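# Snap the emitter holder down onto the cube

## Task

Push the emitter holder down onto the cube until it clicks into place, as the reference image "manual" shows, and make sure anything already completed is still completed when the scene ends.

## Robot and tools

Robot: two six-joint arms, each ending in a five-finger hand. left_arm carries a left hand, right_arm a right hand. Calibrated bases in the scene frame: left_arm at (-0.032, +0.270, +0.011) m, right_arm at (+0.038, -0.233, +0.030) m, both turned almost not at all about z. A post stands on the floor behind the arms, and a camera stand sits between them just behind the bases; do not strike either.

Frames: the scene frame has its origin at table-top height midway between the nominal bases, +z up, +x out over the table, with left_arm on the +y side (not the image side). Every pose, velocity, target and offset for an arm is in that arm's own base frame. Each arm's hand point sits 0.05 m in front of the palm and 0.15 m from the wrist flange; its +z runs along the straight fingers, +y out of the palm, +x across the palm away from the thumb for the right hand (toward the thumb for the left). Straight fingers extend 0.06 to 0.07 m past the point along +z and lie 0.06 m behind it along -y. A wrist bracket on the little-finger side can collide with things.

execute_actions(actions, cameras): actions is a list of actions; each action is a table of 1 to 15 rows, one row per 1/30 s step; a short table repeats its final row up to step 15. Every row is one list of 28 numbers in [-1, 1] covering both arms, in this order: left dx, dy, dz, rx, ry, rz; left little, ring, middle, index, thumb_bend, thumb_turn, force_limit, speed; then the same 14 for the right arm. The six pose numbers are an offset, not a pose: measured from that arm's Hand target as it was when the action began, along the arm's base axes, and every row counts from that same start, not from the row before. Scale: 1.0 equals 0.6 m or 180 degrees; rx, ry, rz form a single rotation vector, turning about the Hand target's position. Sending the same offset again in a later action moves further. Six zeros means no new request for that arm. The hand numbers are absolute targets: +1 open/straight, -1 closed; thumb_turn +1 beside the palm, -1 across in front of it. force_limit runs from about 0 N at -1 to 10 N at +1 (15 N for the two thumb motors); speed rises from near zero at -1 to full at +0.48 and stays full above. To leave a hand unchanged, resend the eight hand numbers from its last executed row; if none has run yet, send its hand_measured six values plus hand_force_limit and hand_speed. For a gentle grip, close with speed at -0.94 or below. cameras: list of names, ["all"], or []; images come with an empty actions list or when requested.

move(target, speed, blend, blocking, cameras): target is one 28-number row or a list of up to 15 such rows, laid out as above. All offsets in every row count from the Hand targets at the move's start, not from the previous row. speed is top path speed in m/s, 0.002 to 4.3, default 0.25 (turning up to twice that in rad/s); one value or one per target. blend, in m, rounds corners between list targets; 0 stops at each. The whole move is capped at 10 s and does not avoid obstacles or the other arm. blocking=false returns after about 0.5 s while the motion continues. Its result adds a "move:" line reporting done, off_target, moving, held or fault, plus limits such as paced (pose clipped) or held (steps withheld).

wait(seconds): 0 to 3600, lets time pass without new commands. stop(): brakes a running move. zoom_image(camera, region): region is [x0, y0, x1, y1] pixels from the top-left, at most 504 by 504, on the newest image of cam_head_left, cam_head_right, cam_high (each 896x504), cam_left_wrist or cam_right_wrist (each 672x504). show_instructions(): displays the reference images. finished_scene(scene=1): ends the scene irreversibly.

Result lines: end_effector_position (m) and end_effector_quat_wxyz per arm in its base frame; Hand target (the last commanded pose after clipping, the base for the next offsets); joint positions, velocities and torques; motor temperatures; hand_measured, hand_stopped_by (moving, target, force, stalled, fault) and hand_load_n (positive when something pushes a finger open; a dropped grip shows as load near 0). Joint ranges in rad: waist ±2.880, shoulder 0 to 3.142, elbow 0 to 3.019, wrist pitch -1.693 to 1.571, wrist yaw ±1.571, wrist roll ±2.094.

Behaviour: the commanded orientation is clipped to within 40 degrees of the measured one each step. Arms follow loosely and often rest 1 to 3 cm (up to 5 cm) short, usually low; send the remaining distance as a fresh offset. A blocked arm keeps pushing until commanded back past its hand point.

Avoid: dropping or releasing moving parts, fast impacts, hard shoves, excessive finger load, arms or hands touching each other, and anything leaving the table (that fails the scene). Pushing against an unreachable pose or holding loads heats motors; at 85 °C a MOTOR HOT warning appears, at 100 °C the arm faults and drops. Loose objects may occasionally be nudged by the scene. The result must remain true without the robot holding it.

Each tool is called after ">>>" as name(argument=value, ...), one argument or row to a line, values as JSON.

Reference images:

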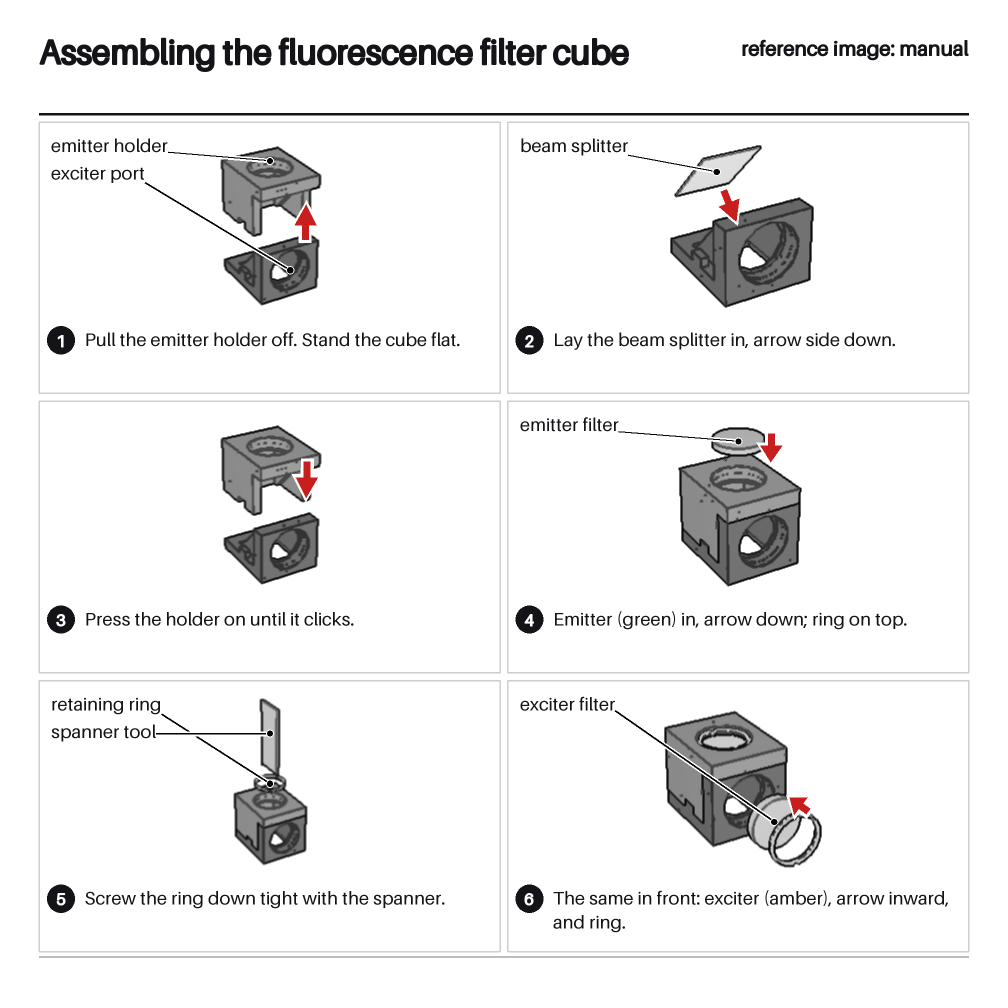

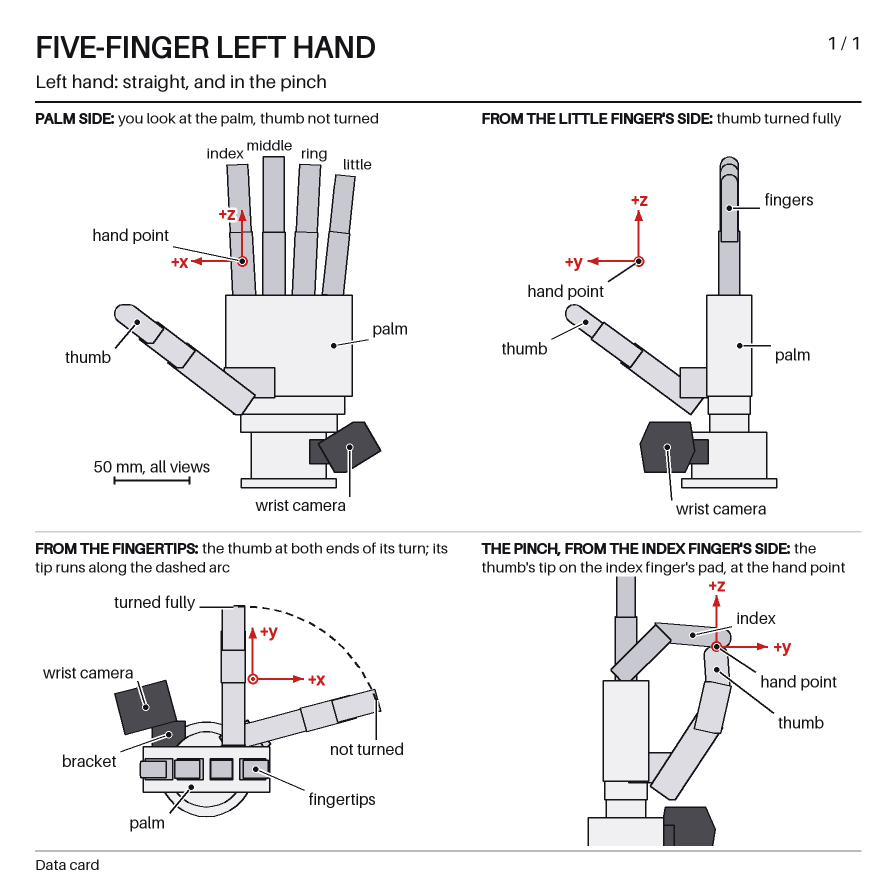

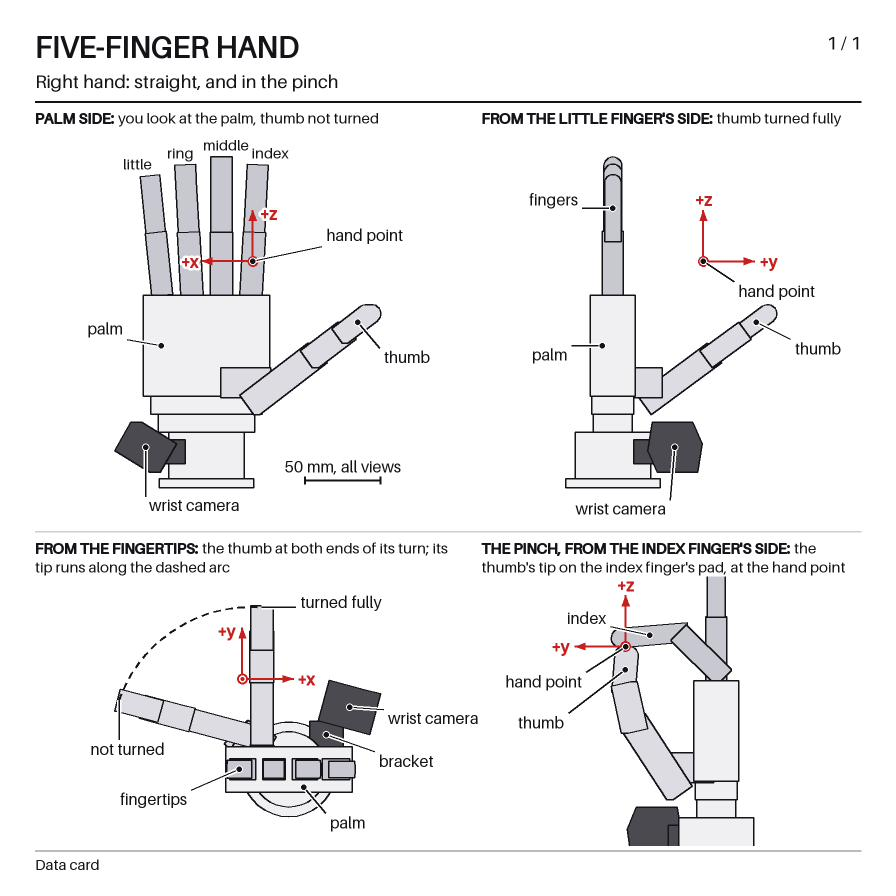

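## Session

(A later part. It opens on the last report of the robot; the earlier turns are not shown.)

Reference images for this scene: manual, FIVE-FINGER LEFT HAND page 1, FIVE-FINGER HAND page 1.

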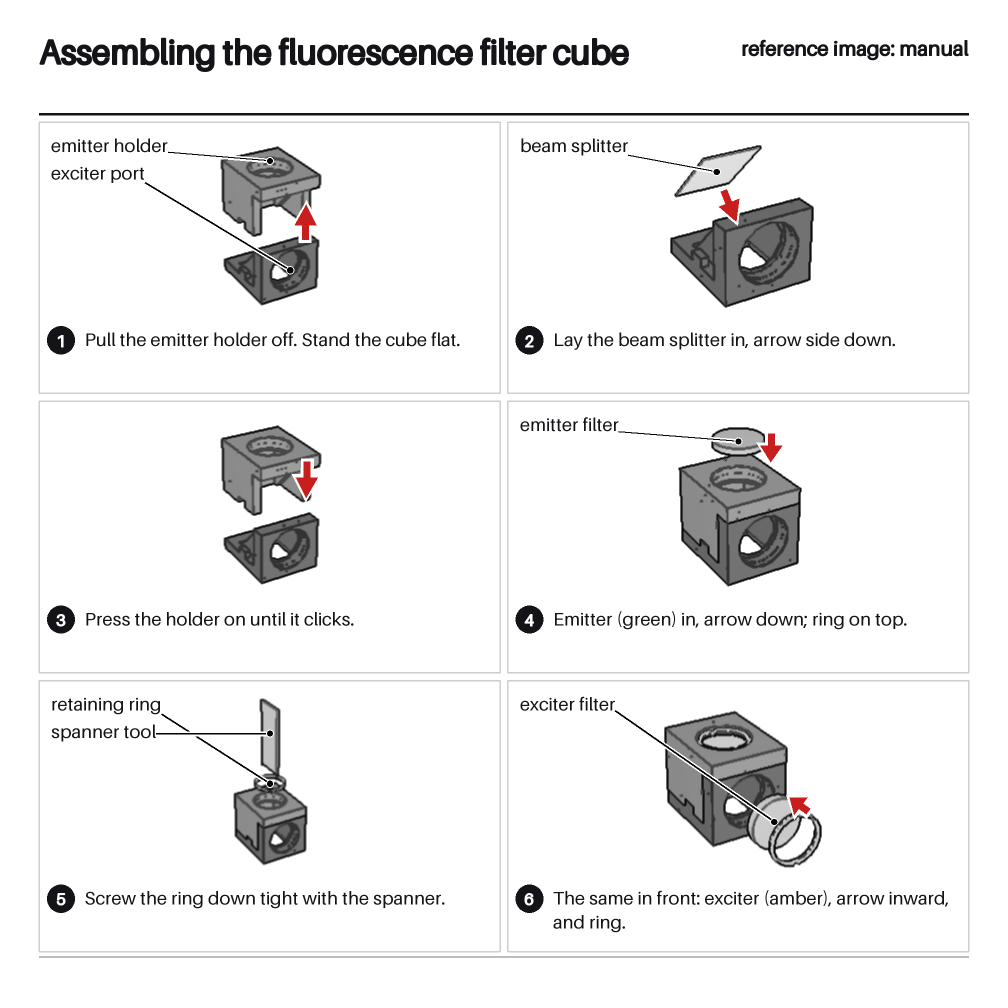

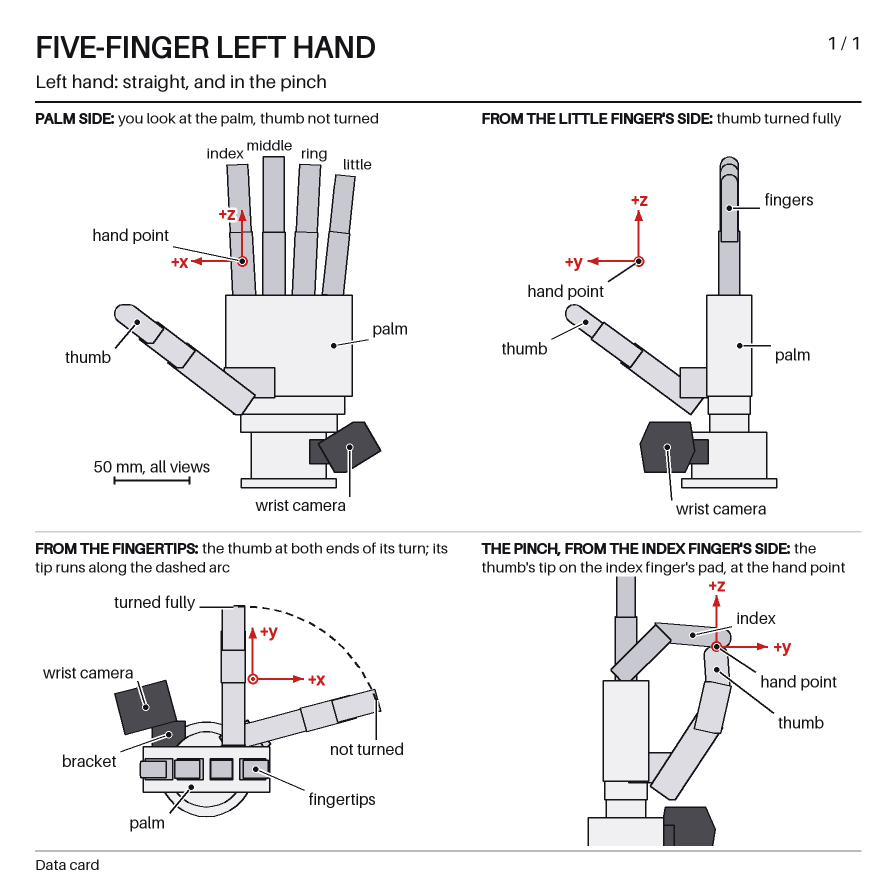

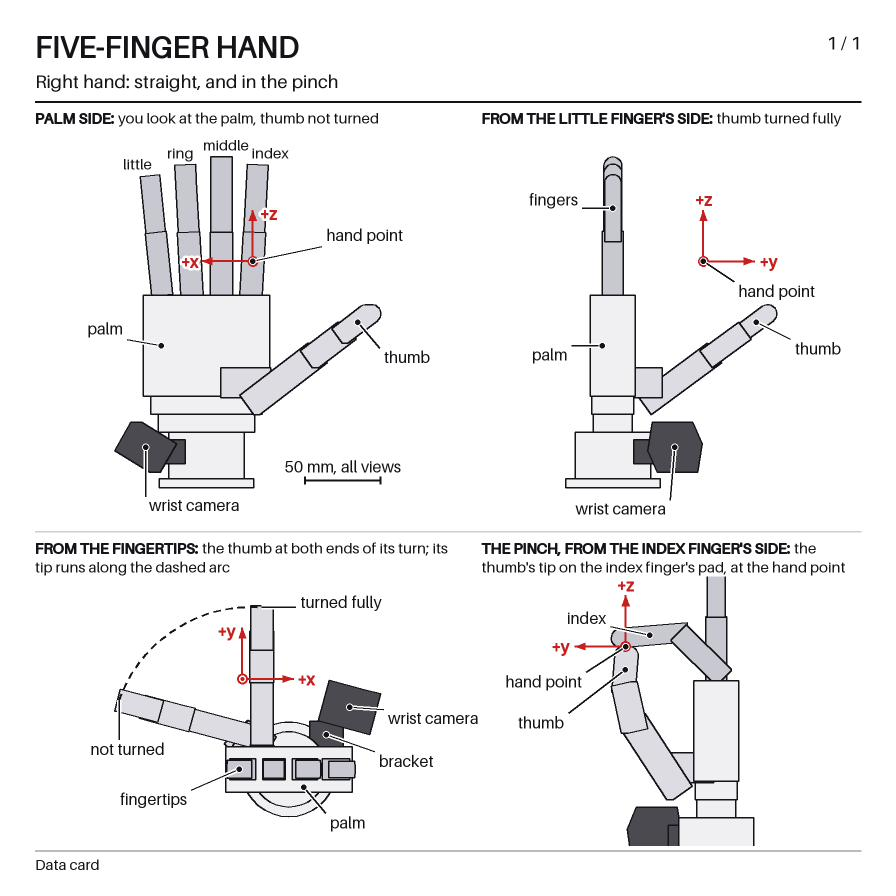

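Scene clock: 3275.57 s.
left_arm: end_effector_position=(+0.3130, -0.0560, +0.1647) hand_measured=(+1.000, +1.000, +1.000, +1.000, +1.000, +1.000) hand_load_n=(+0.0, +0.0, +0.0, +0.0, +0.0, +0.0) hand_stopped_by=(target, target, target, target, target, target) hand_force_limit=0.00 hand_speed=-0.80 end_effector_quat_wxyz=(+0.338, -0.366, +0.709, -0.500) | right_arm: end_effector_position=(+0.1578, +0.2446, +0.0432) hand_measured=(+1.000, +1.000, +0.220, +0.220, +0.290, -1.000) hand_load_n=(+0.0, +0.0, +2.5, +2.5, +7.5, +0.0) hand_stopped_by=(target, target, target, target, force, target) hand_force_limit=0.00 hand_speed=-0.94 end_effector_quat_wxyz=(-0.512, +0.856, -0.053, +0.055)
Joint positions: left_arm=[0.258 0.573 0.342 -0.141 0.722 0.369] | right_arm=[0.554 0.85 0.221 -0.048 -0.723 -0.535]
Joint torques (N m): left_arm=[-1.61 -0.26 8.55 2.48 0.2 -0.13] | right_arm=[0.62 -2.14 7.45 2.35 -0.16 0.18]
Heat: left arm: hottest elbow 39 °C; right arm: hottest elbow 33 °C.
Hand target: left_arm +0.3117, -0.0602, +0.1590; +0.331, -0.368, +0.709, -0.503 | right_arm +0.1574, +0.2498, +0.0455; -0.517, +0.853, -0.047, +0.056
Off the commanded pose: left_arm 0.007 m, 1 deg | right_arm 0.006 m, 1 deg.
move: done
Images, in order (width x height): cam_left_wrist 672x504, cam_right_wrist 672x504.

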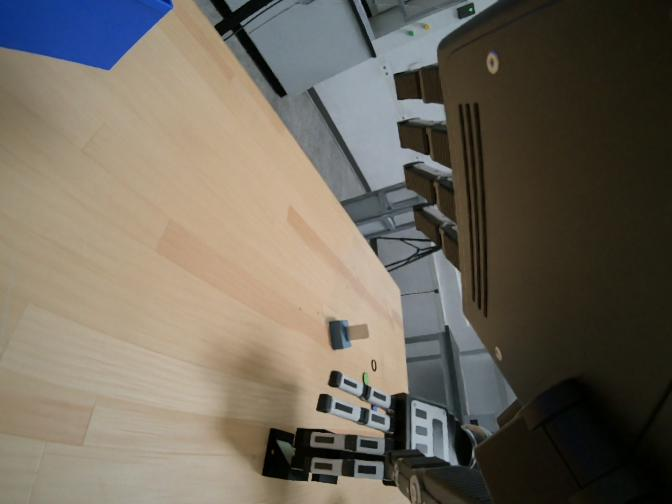

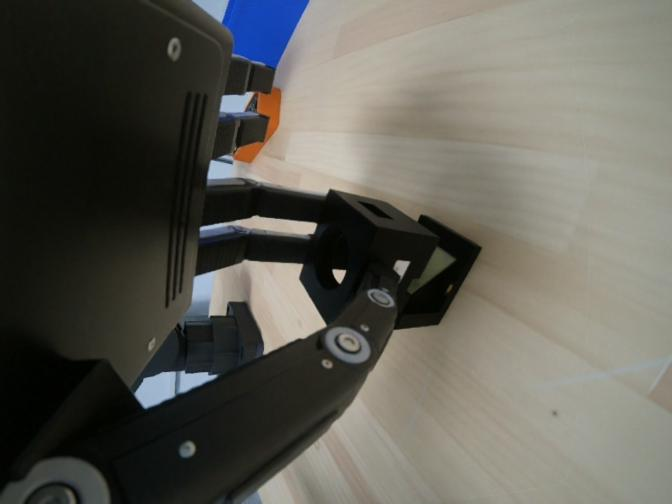

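>>> move(
  target=[
    [0,0,0,0,0,0,1,1,1,1,1,1,0,-0.8,0.0178,-0.0231,0.0917,0,0,0,1,1,0.22,0.22,0.10,-1,0.0,-0.94],
    [0,0,0,0,0,0,1,1,1,1,1,1,0,-0.8,-0.0012,0.0002,0.025,0,0,0,1,1,0.22,0.22,0.10,-1,0.0,-0.94],
    [0,0,0,0,0,0,1,1,1,1,1,1,0,-0.8,-0.0012,0.0002,-0.0117,0,0,0,1,1,0.22,0.22,0.10,-1,0.0,-0.94],
  ],
  speed=[0.15,0.08,0.03],
  cameras=["cam_right_wrist","cam_left_wrist"],
)

>>> zoom_image(
  camera="cam_left_wrist",
  region=[256, 420, 336, 500],
)

>>> zoom_image(
  camera="cam_right_wrist",
  region=[380, 215, 500, 335],
)

Scene clock: 3293.77 s.
left_arm: end_effector_position=(+0.3130, -0.0560, +0.1647) hand_measured=(+1.000, +1.000, +1.000, +1.000, +1.000, +1.000) hand_load_n=(+0.0, +0.0, +0.0, +0.0, +0.0, +0.0) hand_stopped_by=(target, target, target, target, target, target) hand_force_limit=0.00 hand_speed=-0.80 end_effector_quat_wxyz=(+0.338, -0.366, +0.709, -0.500) | right_arm: end_effector_position=(+0.1593, +0.2466, +0.0397) hand_measured=(+1.000, +1.000, +0.220, +0.220, +0.290, -1.000) hand_load_n=(+0.0, +0.0, +2.5, +3.0, +7.0, +0.0) hand_stopped_by=(target, target, target, target, force, target) hand_force_limit=0.00 hand_speed=-0.94 end_effector_quat_wxyz=(-0.515, +0.854, -0.053, +0.057)
Joint positions: left_arm=[0.258 0.573 0.342 -0.141 0.722 0.369] | right_arm=[0.557 0.874 0.214 -0.006 -0.722 -0.527]
Joint torques (N m): left_arm=[-1.73 0.09 8.59 2.61 0.22 -0.09] | right_arm=[0.62 -2.08 6.86 2.39 -0.14 0.15]
Heat: left arm: hottest elbow 39 °C; right arm: hottest elbow 33 °C.
Hand target: left_arm +0.3117, -0.0602, +0.1590; +0.331, -0.368, +0.709, -0.503 | right_arm +0.1565, +0.2498, +0.0383; -0.517, +0.853, -0.047, +0.056
Off the commanded pose: left_arm 0.007 m, 1 deg | right_arm 0.004 m, 1 deg.
move: done
Images, in order (width x height): cam_left_wrist 672x504, cam_right_wrist 672x504.

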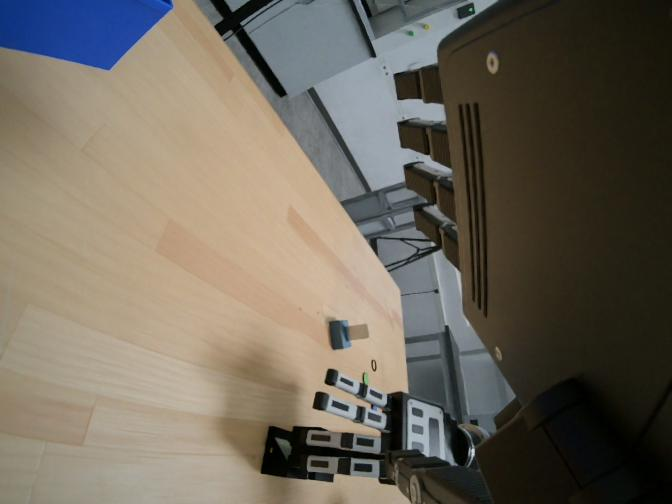

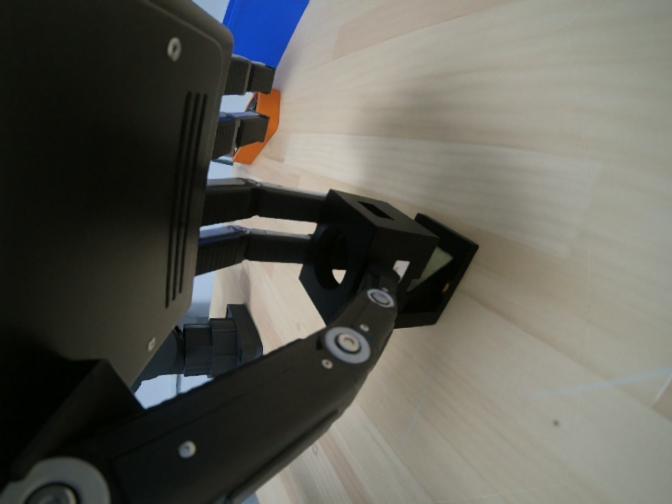

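Scaled by 6.300 from the camera's image (finer frame: 960x720).

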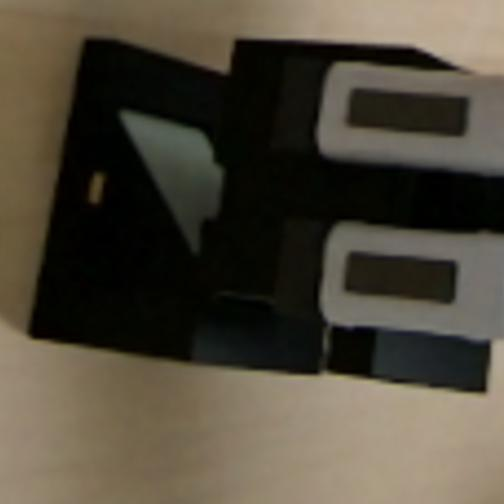

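Scaled by 4.200 from the camera's image (finer frame: 960x720).

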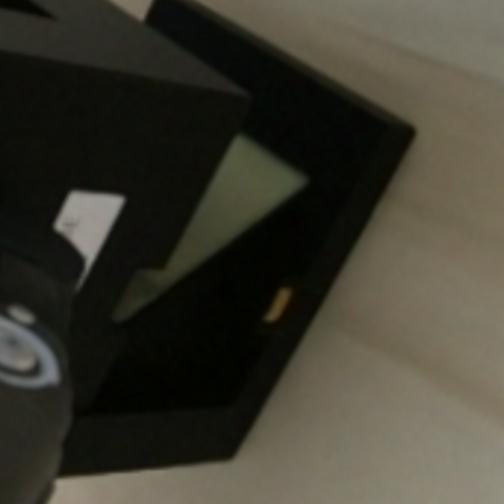

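>>> move(
  target=[
    [0,0,0,0,0,0,1,1,1,1,1,1,0,-0.8,0,0,0.05,0,0,0,1,1,0.22,0.22,0.10,-1,0.0,-0.94],
    [0,0,0,0,0,0,1,1,1,1,1,1,0,-0.8,0.05,0.06,0.11,0,0,0,1,1,0.22,0.22,0.10,-1,0.0,-0.94],
  ],
  speed=[0.06,0.15],
  cameras=["cam_right_wrist","cam_left_wrist"],
)

>>> zoom_image(
  camera="cam_left_wrist",
  region=[256, 420, 316, 488],
)

Scene clock: 3344.40 s.
left_arm: end_effector_position=(+0.3130, -0.0560, +0.1647) hand_measured=(+1.000, +1.000, +1.000, +1.000, +1.000, +1.000) hand_load_n=(+0.0, +0.0, +0.0, +0.0, +0.0, +0.0) hand_stopped_by=(target, target, target, target, target, target) hand_force_limit=0.00 hand_speed=-0.80 end_effector_quat_wxyz=(+0.338, -0.366, +0.709, -0.500) | right_arm: end_effector_position=(+0.1707, +0.2674, +0.0769) hand_measured=(+1.000, +1.000, +0.220, +0.220, +0.290, -1.000) hand_load_n=(+0.0, +0.0, +2.5, +2.5, +7.5, +0.0) hand_stopped_by=(target, target, target, target, force, target) hand_force_limit=0.00 hand_speed=-0.94 end_effector_quat_wxyz=(-0.500, +0.863, -0.061, +0.041)
Joint positions: left_arm=[0.258 0.573 0.342 -0.141 0.722 0.369] | right_arm=[0.613 0.878 0.351 -0.164 -0.677 -0.488]
Joint torques (N m): left_arm=[-1.49 -0.03 8.53 2.48 0.22 -0.11] | right_arm=[0.79 -3.25 12.19 1.83 -0.14 0.19]
Heat: left arm: hottest elbow 39 °C; right arm: hottest elbow 34 °C.
Hand target: left_arm +0.3117, -0.0602, +0.1590; +0.331, -0.368, +0.709, -0.503 | right_arm +0.1867, +0.2859, +0.1045; -0.517, +0.853, -0.047, +0.056
Off the commanded pose: left_arm 0.007 m, 1 deg | right_arm 0.037 m, 3 deg.
move: off_target (right_arm)
Images, in order (width x height): cam_left_wrist 672x504, cam_right_wrist 672x504.

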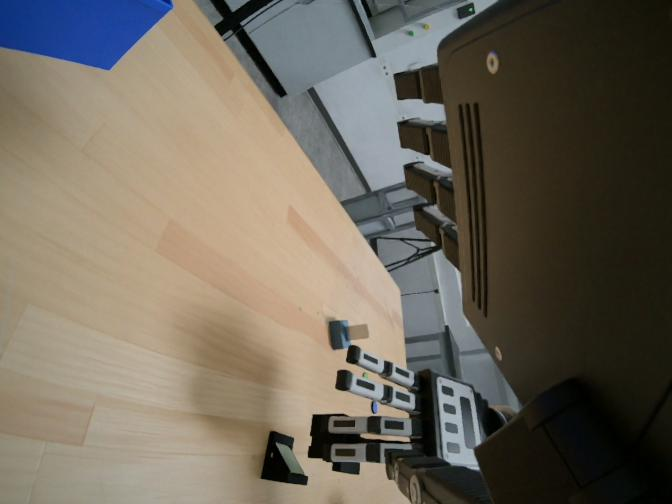

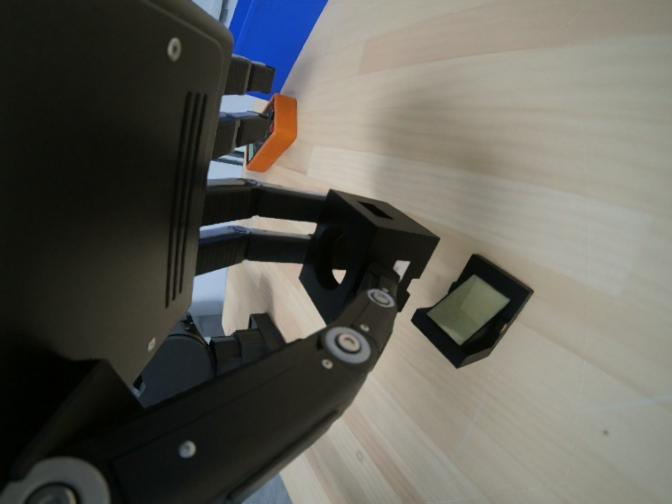

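Scaled by 7.412 from the camera's image (finer frame: 960x720).

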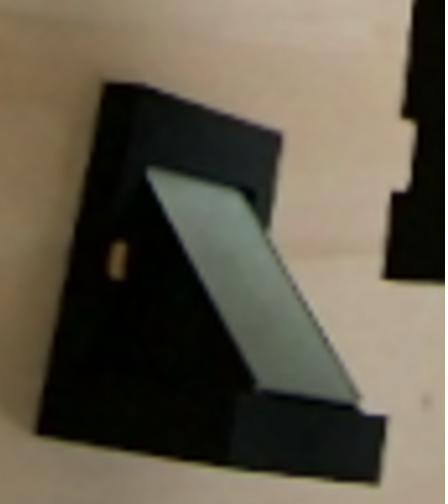

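>>> zoom_image(
  camera="cam_right_wrist",
  region=[405, 245, 540, 375],
)

>>> zoom_image(
  camera="cam_right_wrist",
  region=[405, 280, 485, 370],
)

>>> zoom_image(
  camera="cam_left_wrist",
  region=[281, 456, 317, 492],
)

Scaled by 3.733 from the camera's image (finer frame: 960x720).

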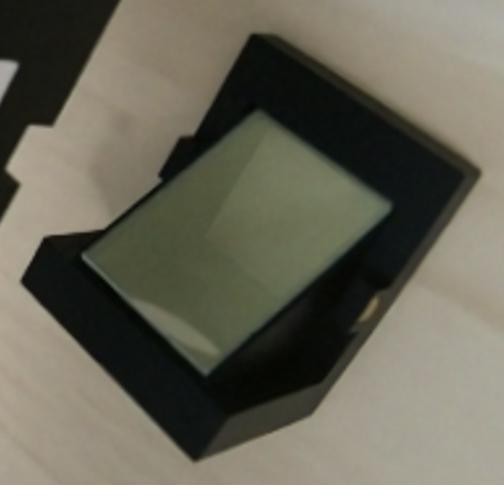

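Scaled by 5.600 from the camera's image (finer frame: 960x720).

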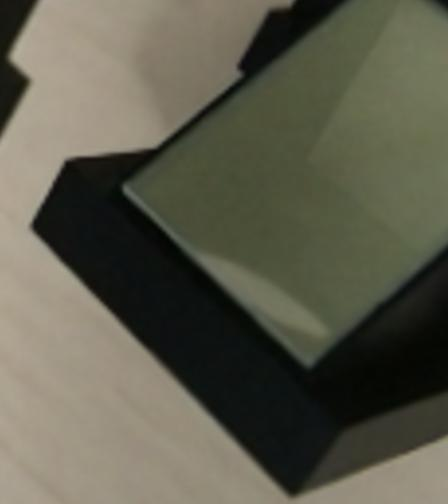

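Scaled by 14.000 from the camera's image (finer frame: 960x720).

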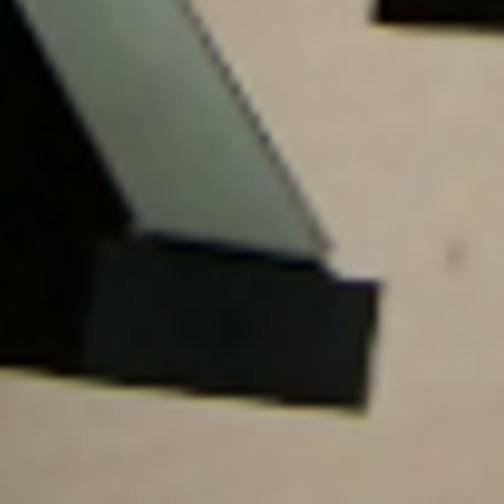

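>>> zoom_image(
  camera="cam_left_wrist",
  region=[300, 405, 380, 485],
)

Scaled by 6.300 from the camera's image (finer frame: 960x720).

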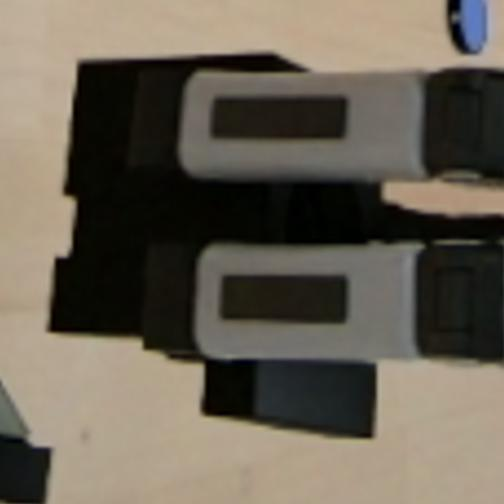

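>>> move(
  target=[
    [0,0,0,0,0,0,1,1,1,1,1,1,0,-0.8,-0.0342,-0.082,-0.0317,0,0,0,1,1,0.22,0.22,0.10,-1,0.0,-0.94],
    [0,0,0,0,0,0,1,1,1,1,1,1,0,-0.8,-0.0532,-0.0587,-0.0983,0,0,0,1,1,0.22,0.22,0.10,-1,0.0,-0.94],
  ],
  speed=[0.15,0.08],
  cameras=["cam_right_wrist","cam_left_wrist"],
)

>>> zoom_image(
  camera="cam_left_wrist",
  region=[256, 420, 336, 500],
)

>>> zoom_image(
  camera="cam_left_wrist",
  region=[280, 460, 316, 490],
)

>>> zoom_image(
  camera="cam_right_wrist",
  region=[385, 270, 445, 330],
)

Scene clock: 3458.87 s.
left_arm: end_effector_position=(+0.3130, -0.0560, +0.1647) hand_measured=(+1.000, +1.000, +1.000, +1.000, +1.000, +1.000) hand_load_n=(-0.5, +0.0, +0.0, +0.0, +0.0, +0.0) hand_stopped_by=(target, target, target, target, target, target) hand_force_limit=0.00 hand_speed=-0.80 end_effector_quat_wxyz=(+0.338, -0.366, +0.709, -0.500) | right_arm: end_effector_position=(+0.1553, +0.2457, +0.0435) hand_measured=(+1.000, +1.000, +0.220, +0.220, +0.290, -1.000) hand_load_n=(+0.0, +0.0, +2.5, +3.0, +7.0, +0.0) hand_stopped_by=(target, target, target, target, force, target) hand_force_limit=0.00 hand_speed=-0.94 end_effector_quat_wxyz=(-0.512, +0.856, -0.053, +0.055)
Joint positions: left_arm=[0.258 0.573 0.342 -0.141 0.722 0.369] | right_arm=[0.566 0.84 0.218 -0.048 -0.714 -0.525]
Joint torques (N m): left_arm=[-1.61 -0.09 8.47 2.5 0.22 -0.11] | right_arm=[0.67 -1.96 7.45 2.39 -0.15 0.2]
Motor temperatures (°C): left_arm=[26 23 39 27 24 24] | right_arm=[26 25 39 24 25 25]
Heat: left arm: hottest elbow 39 °C; right arm: hottest elbow 39 °C.
Hand target: left_arm +0.3117, -0.0602, +0.1590; +0.331, -0.368, +0.709, -0.503 | right_arm +0.1546, +0.2506, +0.0454; -0.517, +0.853, -0.046, +0.056
Off the commanded pose: left_arm 0.007 m, 1 deg | right_arm 0.005 m, 1 deg.
move: done
Images, in order (width x height): cam_left_wrist 672x504, cam_right_wrist 672x504.

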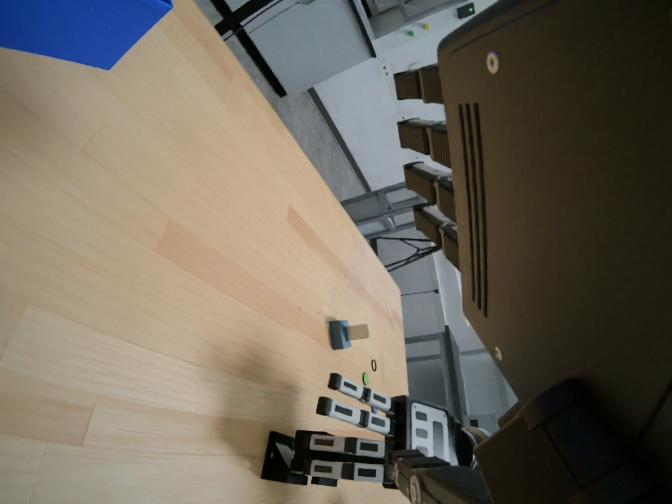

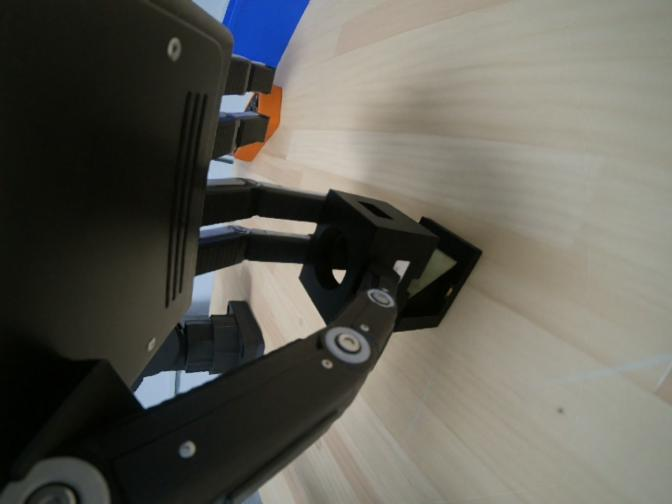

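Scaled by 6.300 from the camera's image (finer frame: 960x720).

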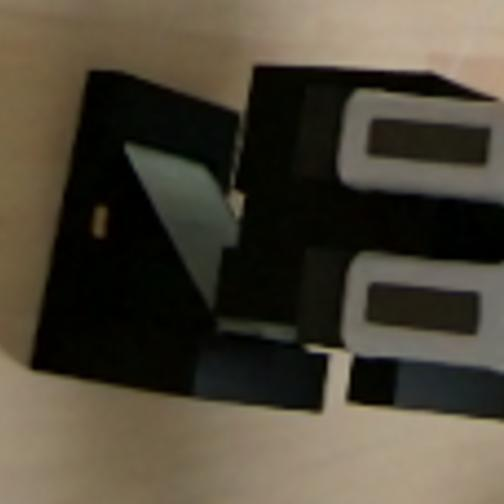

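Scaled by 14.000 from the camera's image (finer frame: 960x720).

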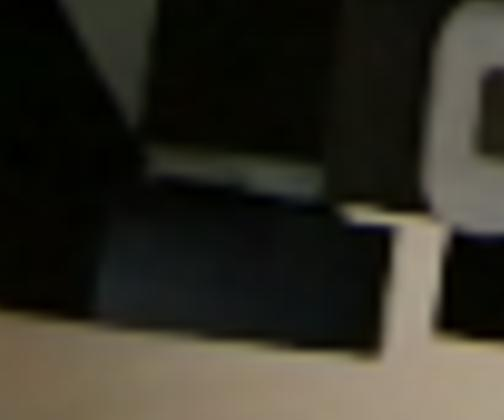

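Scaled by 8.400 from the camera's image (finer frame: 960x720).

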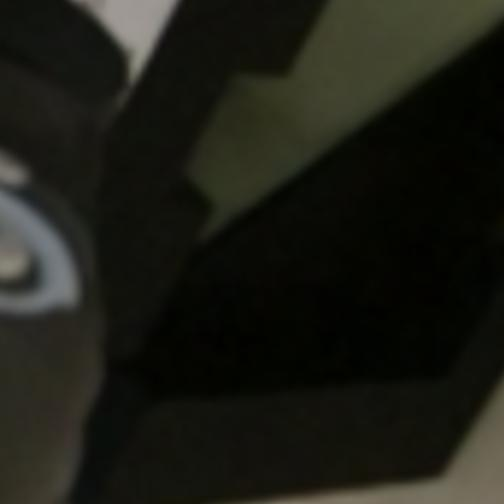

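>>> zoom_image(
  camera="cam_right_wrist",
  region=[380, 215, 500, 335],
)

>>> zoom_image(
  camera="cam_right_wrist",
  region=[400, 215, 450, 265],
)

>>> zoom_image(
  camera="cam_right_wrist",
  region=[390, 265, 430, 305],
)

>>> zoom_image(
  camera="cam_right_wrist",
  region=[385, 300, 425, 340],
)

Scaled by 4.200 from the camera's image (finer frame: 960x720).

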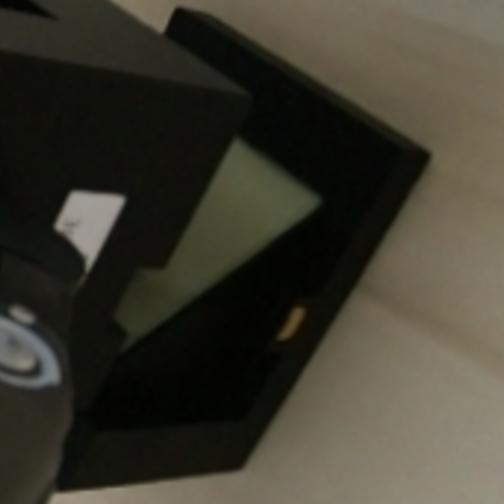

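Scaled by 10.080 from the camera's image (finer frame: 960x720).

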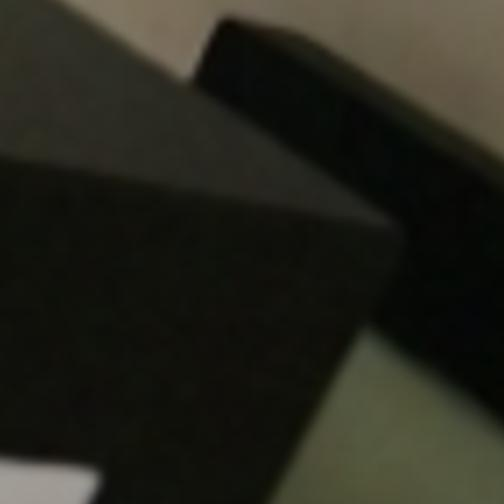

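Scaled by 12.600 from the camera's image (finer frame: 960x720).

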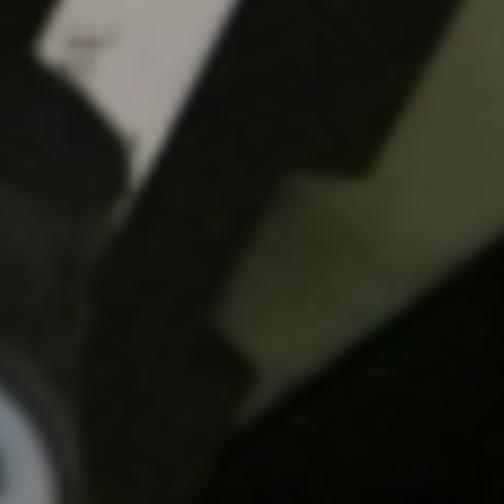

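Scaled by 12.600 from the camera's image (finer frame: 960x720).

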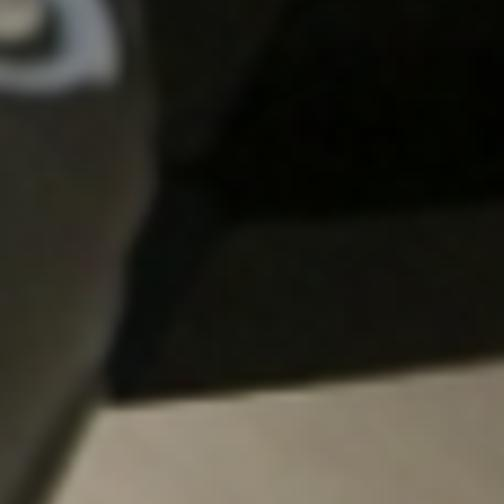

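>>> move(
  target=[
    [0,0,0,0,0,0,1,1,1,1,1,1,0,-0.8,0.0188,-0.0245,0.0917,0,0,0,1,1,0.22,0.22,0.10,-1,0.0,-0.94],
    [0,0,0,0,0,0,1,1,1,1,1,1,0,-0.8,-0.0002,-0.0012,0.025,0,0,0,1,1,0.22,0.22,0.10,-1,0.0,-0.94],
    [0,0,0,0,0,0,1,1,1,1,1,1,0,-0.8,-0.0002,-0.0012,-0.0100,0,0,0,1,1,0.22,0.22,0.10,-1,0.0,-0.94],
  ],
  speed=[0.15,0.08,0.03],
  cameras=["cam_right_wrist","cam_left_wrist"],
)

>>> zoom_image(
  camera="cam_left_wrist",
  region=[256, 420, 336, 500],
)

>>> zoom_image(
  camera="cam_left_wrist",
  region=[276, 456, 316, 490],
)

>>> zoom_image(
  camera="cam_right_wrist",
  region=[380, 215, 500, 335],
)

>>> zoom_image(
  camera="cam_right_wrist",
  region=[385, 275, 435, 335],
)

Scene clock: 3518.60 s.
left_arm: end_effector_position=(+0.3130, -0.0560, +0.1647) hand_measured=(+1.000, +1.000, +1.000, +1.000, +1.000, +1.000) hand_load_n=(+0.0, -0.5, +0.0, +0.0, +0.0, +0.0) hand_stopped_by=(target, target, target, target, target, target) hand_force_limit=0.00 hand_speed=-0.80 end_effector_quat_wxyz=(+0.338, -0.366, +0.709, -0.500) | right_arm: end_effector_position=(+0.1552, +0.2450, +0.0375) hand_measured=(+1.000, +1.000, +0.220, +0.220, +0.290, -1.000) hand_load_n=(+0.0, +0.0, +2.5, +2.5, +7.5, +0.0) hand_stopped_by=(target, target, target, target, force, target) hand_force_limit=0.00 hand_speed=-0.94 end_effector_quat_wxyz=(-0.512, +0.856, -0.053, +0.055)
Joint positions: left_arm=[0.258 0.573 0.342 -0.141 0.722 0.369] | right_arm=[0.563 0.863 0.206 -0.016 -0.717 -0.527]
Joint torques (N m): left_arm=[-1.38 -0.21 8.58 2.58 0.19 -0.11] | right_arm=[0.62 -2.14 7.27 2.43 -0.15 0.18]
Heat: left arm: hottest elbow 39 °C; right arm: hottest elbow 37 °C.
Hand target: left_arm +0.3117, -0.0602, +0.1590; +0.331, -0.368, +0.709, -0.503 | right_arm +0.1545, +0.2499, +0.0394; -0.517, +0.853, -0.047, +0.056
Off the commanded pose: left_arm 0.007 m, 1 deg | right_arm 0.005 m, 1 deg.
move: done
Images, in order (width x height): cam_left_wrist 672x504, cam_right_wrist 672x504.

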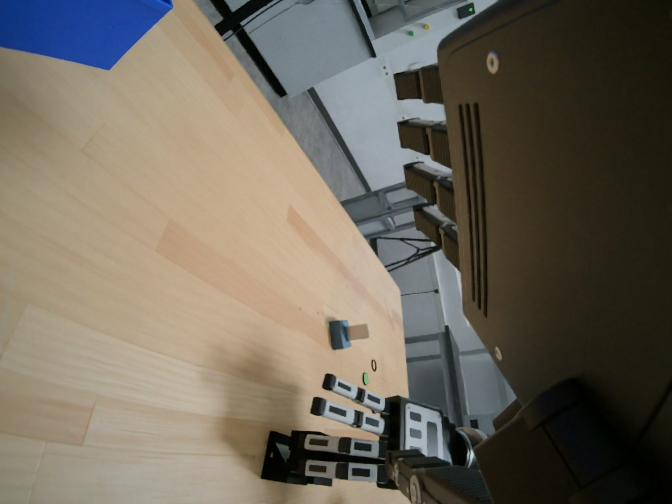

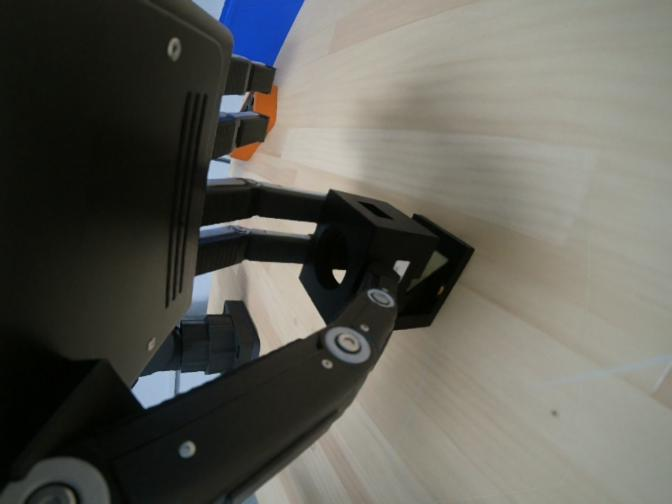

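Scaled by 6.300 from the camera's image (finer frame: 960x720).

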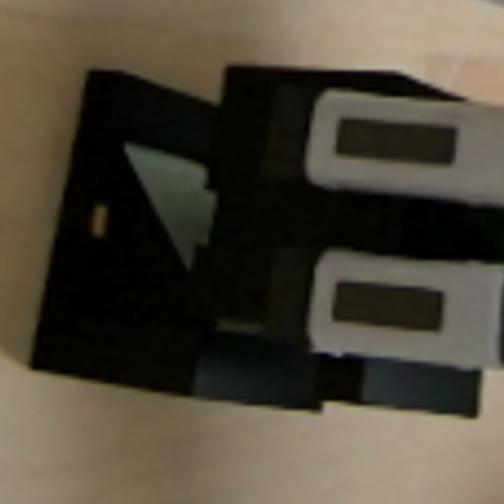

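Scaled by 12.600 from the camera's image (finer frame: 960x720).

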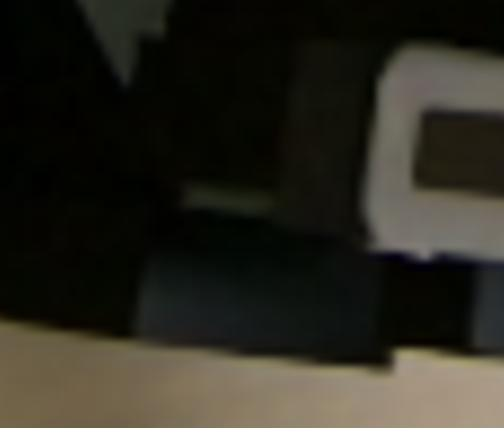

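Scaled by 4.200 from the camera's image (finer frame: 960x720).

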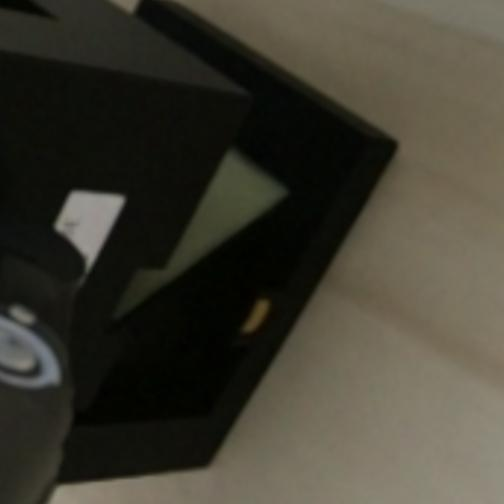

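Scaled by 8.400 from the camera's image (finer frame: 960x720).

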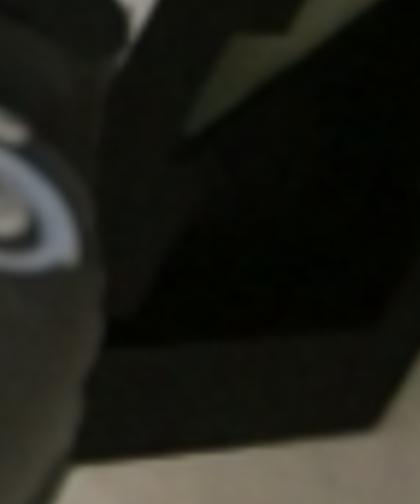

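>>> move(
  target=[0,0,0,0,0,0,1,1,1,1,1,1,0,-0.8,-0.0017,0.0003,-0.0083,0,0,0,1,1,0.22,0.22,0.10,-1,0.0,-0.94],
  speed=0.03,
  cameras=["cam_right_wrist","cam_left_wrist"],
)

>>> zoom_image(
  camera="cam_left_wrist",
  region=[256, 420, 336, 500],
)

>>> zoom_image(
  camera="cam_right_wrist",
  region=[380, 215, 500, 335],
)

Scene clock: 3528.67 s.
left_arm: end_effector_position=(+0.3130, -0.0560, +0.1647) hand_measured=(+1.000, +1.000, +1.000, +1.000, +1.000, +1.000) hand_load_n=(+0.0, +0.0, +0.0, +0.0, +0.0, +0.0) hand_stopped_by=(target, target, target, target, target, target) hand_force_limit=0.00 hand_speed=-0.80 end_effector_quat_wxyz=(+0.338, -0.366, +0.709, -0.500) | right_arm: end_effector_position=(+0.1542, +0.2452, +0.0325) hand_measured=(+1.000, +1.000, +0.220, +0.220, +0.290, -1.000) hand_load_n=(+0.0, +0.0, +2.5, +2.5, +7.0, +0.0) hand_stopped_by=(target, target, target, target, force, target) hand_force_limit=0.00 hand_speed=-0.94 end_effector_quat_wxyz=(-0.512, +0.856, -0.053, +0.055)
Joint positions: left_arm=[0.258 0.573 0.342 -0.141 0.722 0.369] | right_arm=[0.567 0.88 0.195 0.015 -0.714 -0.524]
Joint torques (N m): left_arm=[-1.67 -0.21 8.54 2.51 0.19 -0.12] | right_arm=[0.67 -2.2 7.13 2.41 -0.16 0.18]
Heat: left arm: hottest elbow 39 °C; right arm: hottest elbow 37 °C.
Hand target: left_arm +0.3117, -0.0602, +0.1590; +0.331, -0.368, +0.709, -0.503 | right_arm +0.1535, +0.2501, +0.0345; -0.517, +0.853, -0.047, +0.056
Off the commanded pose: left_arm 0.007 m, 1 deg | right_arm 0.005 m, 1 deg.
move: done
Images, in order (width x height): cam_left_wrist 672x504, cam_right_wrist 672x504.

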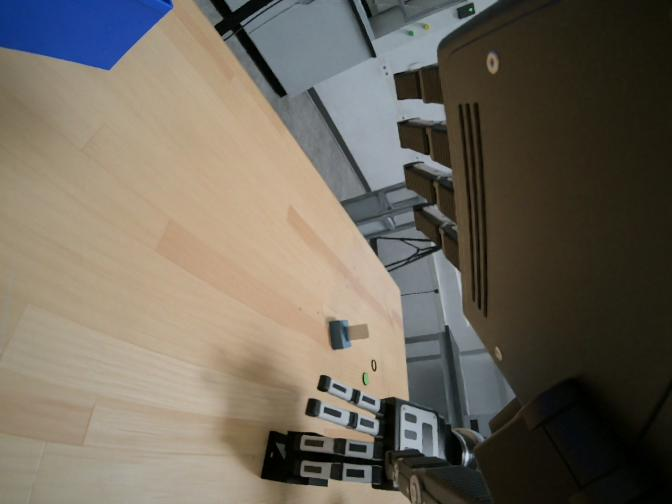

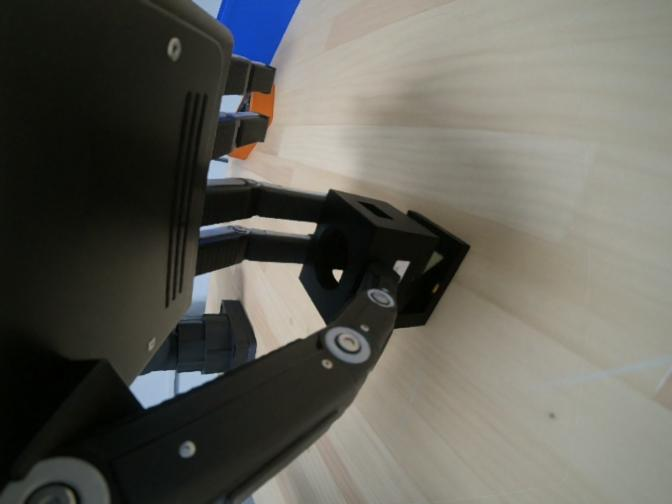

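Scaled by 6.300 from the camera's image (finer frame: 960x720).

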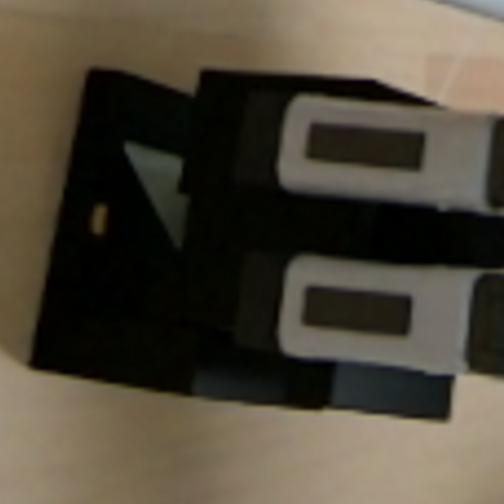

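Scaled by 4.200 from the camera's image (finer frame: 960x720).

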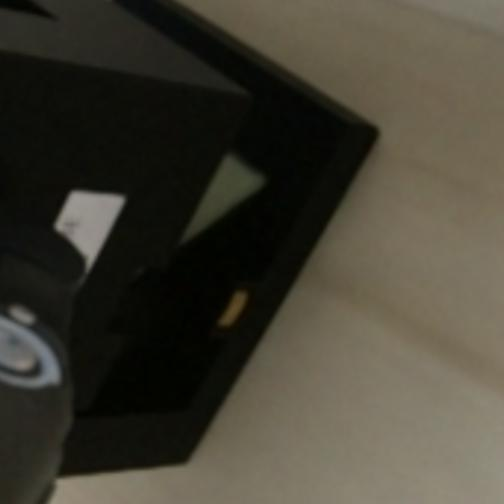

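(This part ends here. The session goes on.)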